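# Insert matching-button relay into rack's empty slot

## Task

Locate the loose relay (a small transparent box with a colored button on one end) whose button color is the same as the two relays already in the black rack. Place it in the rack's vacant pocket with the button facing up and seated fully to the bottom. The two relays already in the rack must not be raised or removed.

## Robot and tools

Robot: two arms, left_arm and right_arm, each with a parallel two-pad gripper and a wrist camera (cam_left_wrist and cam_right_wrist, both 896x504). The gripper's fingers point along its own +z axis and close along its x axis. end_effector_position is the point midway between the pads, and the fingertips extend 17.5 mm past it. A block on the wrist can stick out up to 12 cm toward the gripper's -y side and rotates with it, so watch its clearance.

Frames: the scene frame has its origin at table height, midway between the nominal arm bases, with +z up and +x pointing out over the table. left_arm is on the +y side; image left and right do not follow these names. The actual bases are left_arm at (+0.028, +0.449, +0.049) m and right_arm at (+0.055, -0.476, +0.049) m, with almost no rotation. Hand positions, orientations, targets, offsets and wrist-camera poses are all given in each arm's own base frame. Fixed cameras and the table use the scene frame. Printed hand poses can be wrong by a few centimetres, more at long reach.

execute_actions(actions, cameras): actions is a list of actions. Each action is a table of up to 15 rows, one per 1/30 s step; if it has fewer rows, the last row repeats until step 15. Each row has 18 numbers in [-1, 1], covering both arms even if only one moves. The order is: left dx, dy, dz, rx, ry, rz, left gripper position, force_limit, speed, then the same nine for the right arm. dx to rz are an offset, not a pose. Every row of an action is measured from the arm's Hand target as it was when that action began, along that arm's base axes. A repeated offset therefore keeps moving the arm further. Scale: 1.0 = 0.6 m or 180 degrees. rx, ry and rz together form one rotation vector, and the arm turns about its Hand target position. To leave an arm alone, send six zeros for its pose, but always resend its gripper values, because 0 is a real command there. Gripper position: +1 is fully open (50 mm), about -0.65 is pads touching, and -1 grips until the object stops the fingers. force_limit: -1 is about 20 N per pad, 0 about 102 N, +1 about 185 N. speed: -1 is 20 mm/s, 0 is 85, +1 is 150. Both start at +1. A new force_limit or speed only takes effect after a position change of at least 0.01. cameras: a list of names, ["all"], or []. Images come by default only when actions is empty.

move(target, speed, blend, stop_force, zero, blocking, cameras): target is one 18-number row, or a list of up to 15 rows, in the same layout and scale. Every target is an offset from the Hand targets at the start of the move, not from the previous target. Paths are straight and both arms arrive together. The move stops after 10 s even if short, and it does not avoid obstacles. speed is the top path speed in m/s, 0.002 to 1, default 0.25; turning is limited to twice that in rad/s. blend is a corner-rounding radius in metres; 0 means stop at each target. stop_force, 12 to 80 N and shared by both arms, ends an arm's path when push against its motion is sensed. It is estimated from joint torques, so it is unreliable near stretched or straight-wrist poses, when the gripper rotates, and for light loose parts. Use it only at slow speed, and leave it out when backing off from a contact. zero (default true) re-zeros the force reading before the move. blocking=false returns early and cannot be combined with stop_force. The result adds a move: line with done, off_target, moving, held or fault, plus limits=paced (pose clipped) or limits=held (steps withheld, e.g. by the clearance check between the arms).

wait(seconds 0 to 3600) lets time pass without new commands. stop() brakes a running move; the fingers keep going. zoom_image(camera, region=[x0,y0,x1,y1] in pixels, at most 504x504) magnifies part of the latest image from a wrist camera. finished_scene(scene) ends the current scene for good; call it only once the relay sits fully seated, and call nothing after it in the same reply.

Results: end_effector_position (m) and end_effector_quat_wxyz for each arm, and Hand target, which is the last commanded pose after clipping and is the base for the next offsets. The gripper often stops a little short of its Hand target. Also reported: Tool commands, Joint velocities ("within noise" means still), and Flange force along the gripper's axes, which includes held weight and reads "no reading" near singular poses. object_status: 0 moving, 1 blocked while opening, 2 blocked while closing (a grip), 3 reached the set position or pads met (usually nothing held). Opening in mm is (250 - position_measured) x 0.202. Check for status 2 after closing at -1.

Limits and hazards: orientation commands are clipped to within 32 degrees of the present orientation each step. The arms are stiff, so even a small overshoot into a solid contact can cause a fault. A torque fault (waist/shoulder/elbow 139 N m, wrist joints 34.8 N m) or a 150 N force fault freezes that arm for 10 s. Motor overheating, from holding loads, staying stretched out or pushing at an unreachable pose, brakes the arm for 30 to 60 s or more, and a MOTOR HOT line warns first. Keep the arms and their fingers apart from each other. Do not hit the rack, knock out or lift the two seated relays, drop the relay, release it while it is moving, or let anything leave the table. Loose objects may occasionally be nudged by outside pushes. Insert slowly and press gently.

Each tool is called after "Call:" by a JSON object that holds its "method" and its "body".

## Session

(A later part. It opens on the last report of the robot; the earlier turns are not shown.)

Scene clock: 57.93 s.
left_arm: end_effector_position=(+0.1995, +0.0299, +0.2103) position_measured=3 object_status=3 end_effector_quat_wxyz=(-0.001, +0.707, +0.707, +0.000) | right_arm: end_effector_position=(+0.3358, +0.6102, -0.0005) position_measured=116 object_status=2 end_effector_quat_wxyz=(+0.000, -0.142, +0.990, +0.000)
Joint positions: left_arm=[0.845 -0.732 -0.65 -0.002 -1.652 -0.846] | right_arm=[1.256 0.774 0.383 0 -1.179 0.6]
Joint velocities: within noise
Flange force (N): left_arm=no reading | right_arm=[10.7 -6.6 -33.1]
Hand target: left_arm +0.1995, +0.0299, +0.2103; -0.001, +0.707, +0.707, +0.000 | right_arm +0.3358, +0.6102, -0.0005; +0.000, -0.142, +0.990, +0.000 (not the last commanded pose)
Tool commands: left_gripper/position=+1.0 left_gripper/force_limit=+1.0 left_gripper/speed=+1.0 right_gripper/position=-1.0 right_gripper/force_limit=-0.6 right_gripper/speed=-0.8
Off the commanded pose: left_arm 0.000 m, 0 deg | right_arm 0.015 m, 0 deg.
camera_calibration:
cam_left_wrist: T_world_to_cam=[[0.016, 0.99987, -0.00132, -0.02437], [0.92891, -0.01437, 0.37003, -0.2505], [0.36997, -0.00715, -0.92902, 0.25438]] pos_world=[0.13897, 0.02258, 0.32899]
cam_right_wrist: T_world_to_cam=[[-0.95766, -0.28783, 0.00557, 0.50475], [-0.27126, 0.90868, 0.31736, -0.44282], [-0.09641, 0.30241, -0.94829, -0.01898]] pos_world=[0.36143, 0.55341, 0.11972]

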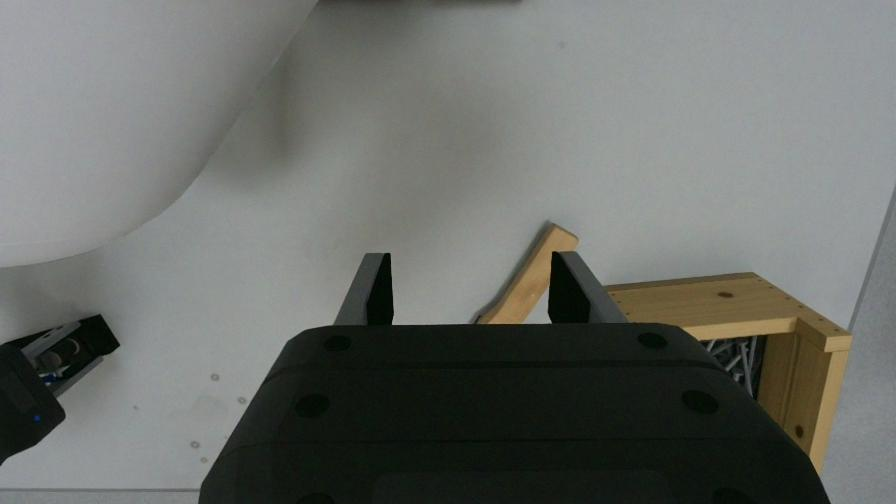

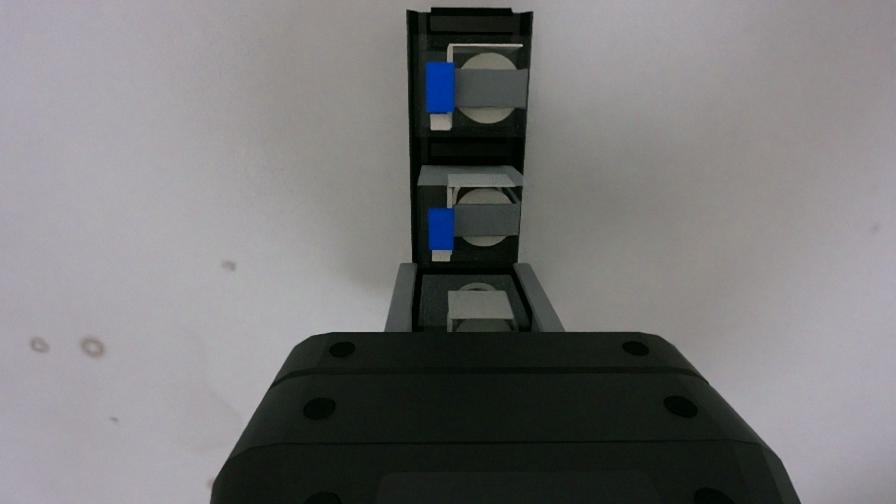

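Call:
{"method": "move", "body": {"target": [[0,0,0,0,0,0,1,1,1,0,0,0.05,0,0,0,-1,-0.6,-0.8],[0,0,0,0,0,0,1,1,1,-0.193,0,0.05,0,0,0,-1,-0.6,-0.8],[0,0,0,0,0,0,1,1,1,-0.193,0,-0.012,0,0,0,-1,-0.6,-0.8],[0,0,0,0,0,0,1,1,1,-0.193,0,-0.0212,0,0,0,-1,-0.6,-0.8],[0,0,0,0,0,0,1,1,1,-0.193,0,-0.0212,0,0,0,0.6,-0.5,-0.8],[0,0,0,0,0,0,1,1,1,-0.193,0,-0.0054,0,0,0,0.6,-0.5,-0.8],[0,0,0,0,0,0,1,1,1,-0.193,0,-0.0054,0,0,0,-1,-0.5,-0.8]], "speed": [0.1,0.25,0.2,0.03,0.1,0.06,0.1], "blend": [0.005,0.01,0.002,0,0,0,0]}}

Call:
{"method": "move", "body": {"target": [[0,0,0,0,0,0,1,1,1,0,0,0.065,0,0,0,-1,-0.5,-0.8],[0,0,0,0,0,0,1,1,1,0.193,0,0.065,0,0,0,-1,-0.5,-0.8],[0,0,0,0,0,0,1,1,1,0.193,0,0.0254,0,0,0,-1,-0.5,-0.8]], "speed": [0.15,0.25,0.08], "blend": [0.01,0.003,0], "cameras": ["cam_right_wrist"]}}

Call:
{"method": "zoom_image", "body": {"camera": "cam_right_wrist", "region": [370, 150, 560, 340]}}

Scene clock: 66.33 s.
left_arm: end_effector_position=(+0.1995, +0.0299, +0.2103) position_measured=3 object_status=3 end_effector_quat_wxyz=(-0.001, +0.707, +0.707, +0.000) | right_arm: end_effector_position=(+0.2200, +0.6102, -0.0037) position_measured=116 object_status=2 end_effector_quat_wxyz=(+0.000, -0.142, +0.990, +0.000)
Joint positions: left_arm=[0.845 -0.732 -0.65 -0.002 -1.652 -0.846] | right_arm=[1.427 0.665 0.19 0 -1.095 0.429]
Flange force (N): left_arm=no reading | right_arm=[3.6 -4.1 -2.9]
Hand target: left_arm +0.1995, +0.0299, +0.2103; -0.001, +0.707, +0.707, +0.000 | right_arm +0.2200, +0.6102, -0.0037; +0.000, -0.142, +0.990, +0.000
Off the commanded pose: left_arm 0.000 m, 0 deg | right_arm 0.000 m, 0 deg.
move: done

Scene clock: 67.77 s.
left_arm: end_effector_position=(+0.1995, +0.0299, +0.2103) position_measured=3 object_status=3 end_effector_quat_wxyz=(-0.001, +0.707, +0.707, +0.000) | right_arm: end_effector_position=(+0.3358, +0.6102, +0.0116) position_measured=116 object_status=2 end_effector_quat_wxyz=(+0.000, -0.142, +0.990, +0.000)
Joint positions: left_arm=[0.845 -0.732 -0.65 -0.002 -1.652 -0.846] | right_arm=[1.256 0.762 0.393 0 -1.201 0.6]
Flange force (N): left_arm=no reading | right_arm=[4.5 -3.6 -1.9]
Hand target: left_arm +0.1995, +0.0299, +0.2103; -0.001, +0.707, +0.707, +0.000 | right_arm +0.3358, +0.6102, +0.0115; +0.000, -0.142, +0.990, +0.000
Off the commanded pose: left_arm 0.000 m, 0 deg | right_arm 0.000 m, 0 deg.
move: done
cam_right_wrist: T_world_to_cam=[[-0.95769, -0.28774, 0.00558, 0.50464], [-0.27116, 0.90868, 0.31744, -0.44668], [-0.09641, 0.3025, -0.94826, -0.00766]] pos_world=[0.36143, 0.55341, 0.13172]

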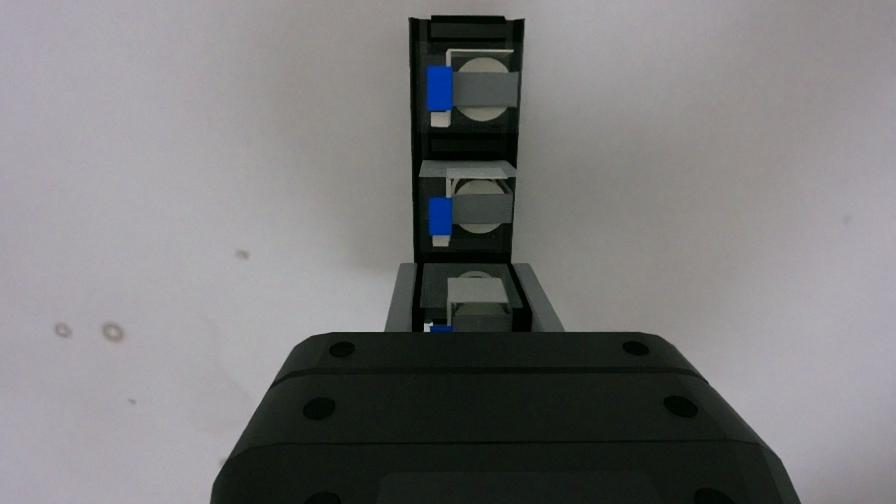

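Scaled by 2.653 from the camera's image (finer frame: 1280x720).

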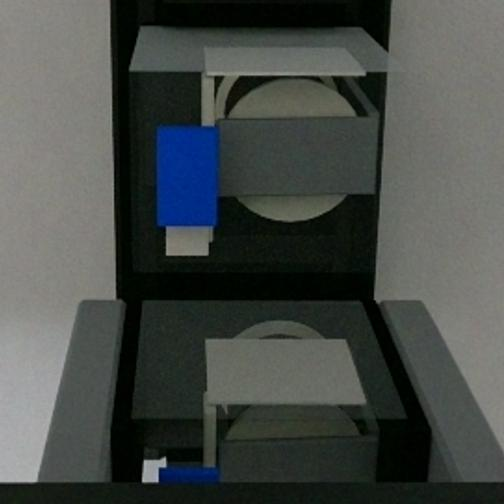

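Call:
{"method": "move", "body": {"target": [0,0,0,0,0,0,1,1,1,0,0,-0.04,0,0,0,-1,-0.5,-0.8], "speed": 0.02, "stop_force": 16, "cameras": ["cam_right_wrist"]}}

Call:
{"method": "zoom_image", "body": {"camera": "cam_right_wrist", "region": [370, 150, 560, 340]}}

Scene clock: 70.23 s.
left_arm: end_effector_position=(+0.1995, +0.0299, +0.2103) position_measured=3 object_status=3 end_effector_quat_wxyz=(-0.001, +0.707, +0.707, +0.000) | right_arm: end_effector_position=(+0.3358, +0.6103, +0.0002) position_measured=116 object_status=2 end_effector_quat_wxyz=(+0.000, -0.142, +0.990, +0.000)
Joint positions: left_arm=[0.845 -0.732 -0.65 -0.002 -1.652 -0.846] | right_arm=[1.256 0.774 0.383 0 -1.18 0.6]
Flange force (N): left_arm=no reading | right_arm=[12.2 -7.1 -33.8]
Hand target: left_arm +0.1995, +0.0299, +0.2103; -0.001, +0.707, +0.707, +0.000 | right_arm +0.3358, +0.6103, +0.0002; +0.000, -0.142, +0.990, +0.000 (not the last commanded pose)
Off the commanded pose: left_arm 0.000 m, 0 deg | right_arm 0.013 m, 0 deg.
move: contact (right_arm)
cam_right_wrist: T_world_to_cam=[[-0.95766, -0.28787, 0.0053, 0.50489], [-0.27137, 0.90861, 0.31748, -0.44295], [-0.0962, 0.3026, -0.94825, -0.01849]] pos_world=[0.36153, 0.55341, 0.12042]

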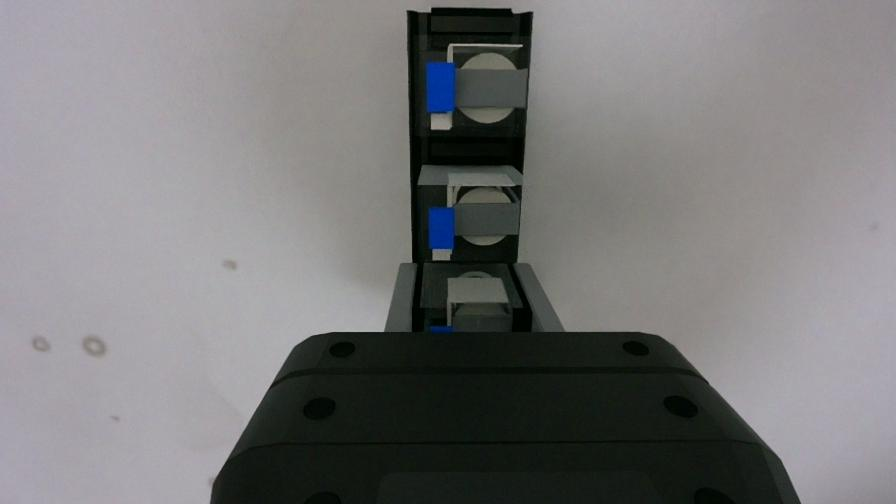

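Scaled by 2.653 from the camera's image (finer frame: 1280x720).

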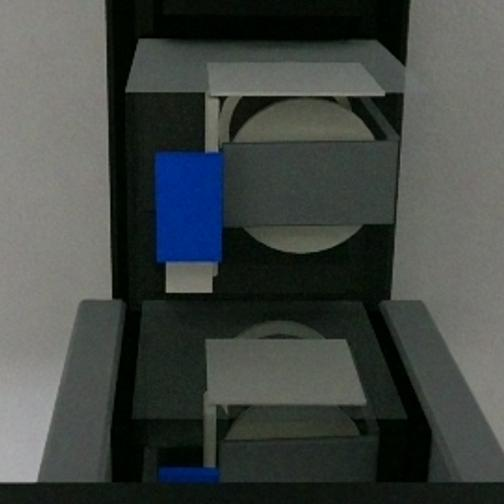

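Call:
{"method": "move", "body": {"target": [[0,0,0,0,0,0,1,1,1,0,0,0.0015,0,0,0,-1,-0.5,-0.8],[0,0,0,0,0,0,1,1,1,0,0,0.0015,0,0,0,0.5,-0.2,-0.8],[0,0,0,0,0,0,1,1,1,0,0,0.01,0,0,0,0.5,-0.2,-0.8],[0,0,0,0,0,0,1,1,1,0,0,0.01,0,0,0,-1,-0.2,-0.8]], "speed": 0.05}}

Call:
{"method": "move", "body": {"target": [0,0,0,0,0,0,1,1,1,0,0,-0.03,0,0,0,-1,-0.2,-0.8], "speed": 0.015, "stop_force": 25, "cameras": ["cam_right_wrist"]}}

Call:
{"method": "zoom_image", "body": {"camera": "cam_right_wrist", "region": [370, 150, 560, 340]}}

Scene clock: 75.00 s.
left_arm: end_effector_position=(+0.1995, +0.0299, +0.2103) position_measured=3 object_status=3 end_effector_quat_wxyz=(-0.001, +0.707, +0.707, +0.000) | right_arm: end_effector_position=(+0.3358, +0.6103, +0.0062) position_measured=118 object_status=2 end_effector_quat_wxyz=(+0.000, -0.142, +0.990, +0.000)
Joint positions: left_arm=[0.845 -0.732 -0.65 -0.002 -1.652 -0.846] | right_arm=[1.256 0.768 0.388 0 -1.191 0.6]
Flange force (N): left_arm=no reading | right_arm=[5.5 -4.1 -2.0]
Hand target: left_arm +0.1995, +0.0299, +0.2103; -0.001, +0.707, +0.707, +0.000 | right_arm +0.3358, +0.6103, +0.0062; +0.000, -0.142, +0.990, +0.000
Off the commanded pose: left_arm 0.000 m, 0 deg | right_arm 0.000 m, 0 deg.
move: done

Scene clock: 75.73 s.
left_arm: end_effector_position=(+0.1995, +0.0299, +0.2103) position_measured=3 object_status=3 end_effector_quat_wxyz=(-0.001, +0.707, +0.707, +0.000) | right_arm: end_effector_position=(+0.3360, +0.6105, +0.0050) position_measured=118 object_status=2 end_effector_quat_wxyz=(+0.001, -0.142, +0.990, +0.001)
Joint positions: left_arm=[0.845 -0.732 -0.65 -0.002 -1.652 -0.846] | right_arm=[1.256 0.769 0.387 0.001 -1.187 0.6]
Flange force (N): left_arm=no reading | right_arm=[17.7 -7.9 -52.4]
Hand target: left_arm +0.1995, +0.0299, +0.2103; -0.001, +0.707, +0.707, +0.000 | right_arm +0.3359, +0.6105, +0.0050; +0.001, -0.142, +0.990, +0.001 (not the last commanded pose)
Off the commanded pose: left_arm 0.000 m, 0 deg | right_arm 0.017 m, 0 deg.
move: contact (right_arm)
cam_right_wrist: T_world_to_cam=[[-0.95765, -0.2879, 0.00453, 0.50512], [-0.27156, 0.90833, 0.3181, -0.44445], [-0.0957, 0.3034, -0.94805, -0.01474]] pos_world=[0.36162, 0.55361, 0.12512]

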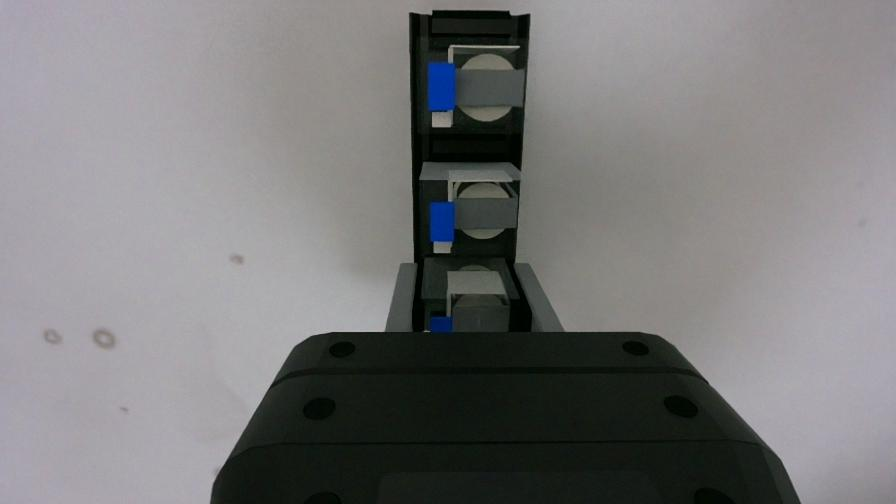

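Scaled by 2.653 from the camera's image (finer frame: 1280x720).

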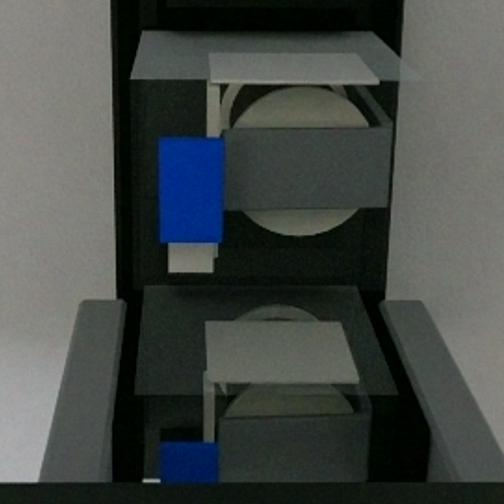

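Call:
{"method": "move", "body": {"target": [[0,0,0,0,0,0,1,1,1,0,0,0.0005,0,0,0,0.5,-0.2,-0.8],[0,0,0,0,0,0,1,1,1,-0.005,-0.03,0.15,0,0,0,0.5,-0.2,-0.8]], "speed": [0.02,0.15], "cameras": ["cam_right_wrist"]}}

Call:
{"method": "zoom_image", "body": {"camera": "cam_right_wrist", "region": [390, 80, 570, 300]}}

Scene clock: 79.73 s.
left_arm: end_effector_position=(+0.1995, +0.0299, +0.2103) position_measured=3 object_status=3 end_effector_quat_wxyz=(-0.001, +0.707, +0.707, +0.000) | right_arm: end_effector_position=(+0.3330, +0.5925, +0.0950) position_measured=78 object_status=3 end_effector_quat_wxyz=(+0.001, -0.142, +0.990, +0.001)
Joint positions: left_arm=[0.845 -0.732 -0.65 -0.002 -1.652 -0.846] | right_arm=[1.252 0.652 0.413 0.001 -1.331 0.604]
Flange force (N): left_arm=no reading | right_arm=[4.5 -3.7 -0.8]
Hand target: left_arm +0.1995, +0.0299, +0.2103; -0.001, +0.707, +0.707, +0.000 | right_arm +0.3329, +0.5925, +0.0950; +0.001, -0.142, +0.990, +0.001
Off the commanded pose: left_arm 0.000 m, 0 deg | right_arm 0.000 m, 0 deg.
move: done
cam_right_wrist: T_world_to_cam=[[-0.95766, -0.28788, 0.00457, 0.49665], [-0.27154, 0.90837, 0.31802, -0.45755], [-0.0957, 0.30331, -0.94807, 0.07582]] pos_world=[0.35863, 0.5356, 0.21512]

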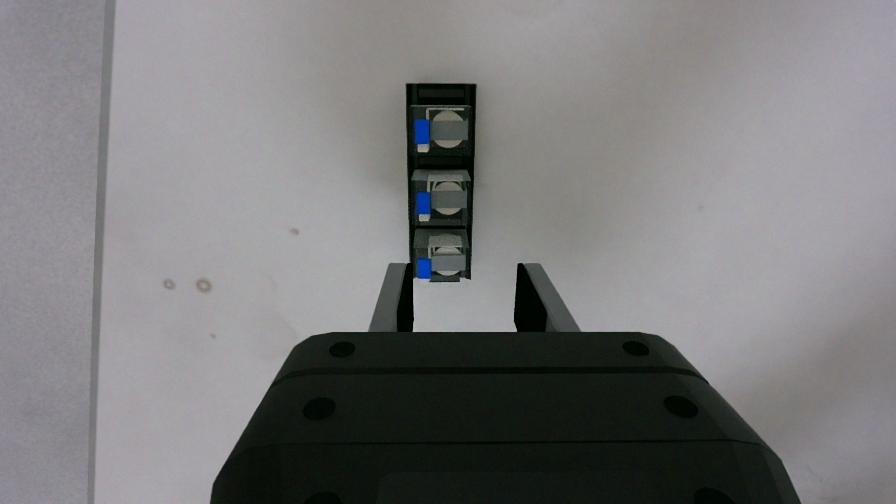

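Scaled by 2.291 from the camera's image (finer frame: 1280x720).

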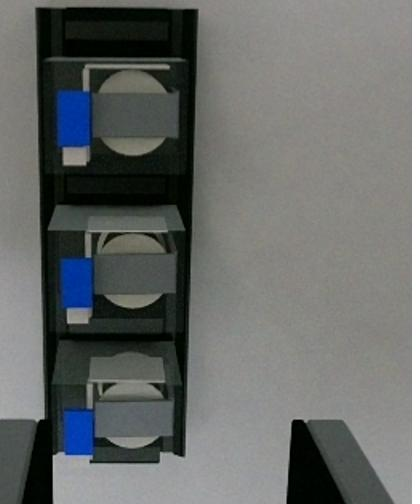

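Call:
{"method": "finished_scene", "body": {"scene": 2}}

The scene is finished: the task was done.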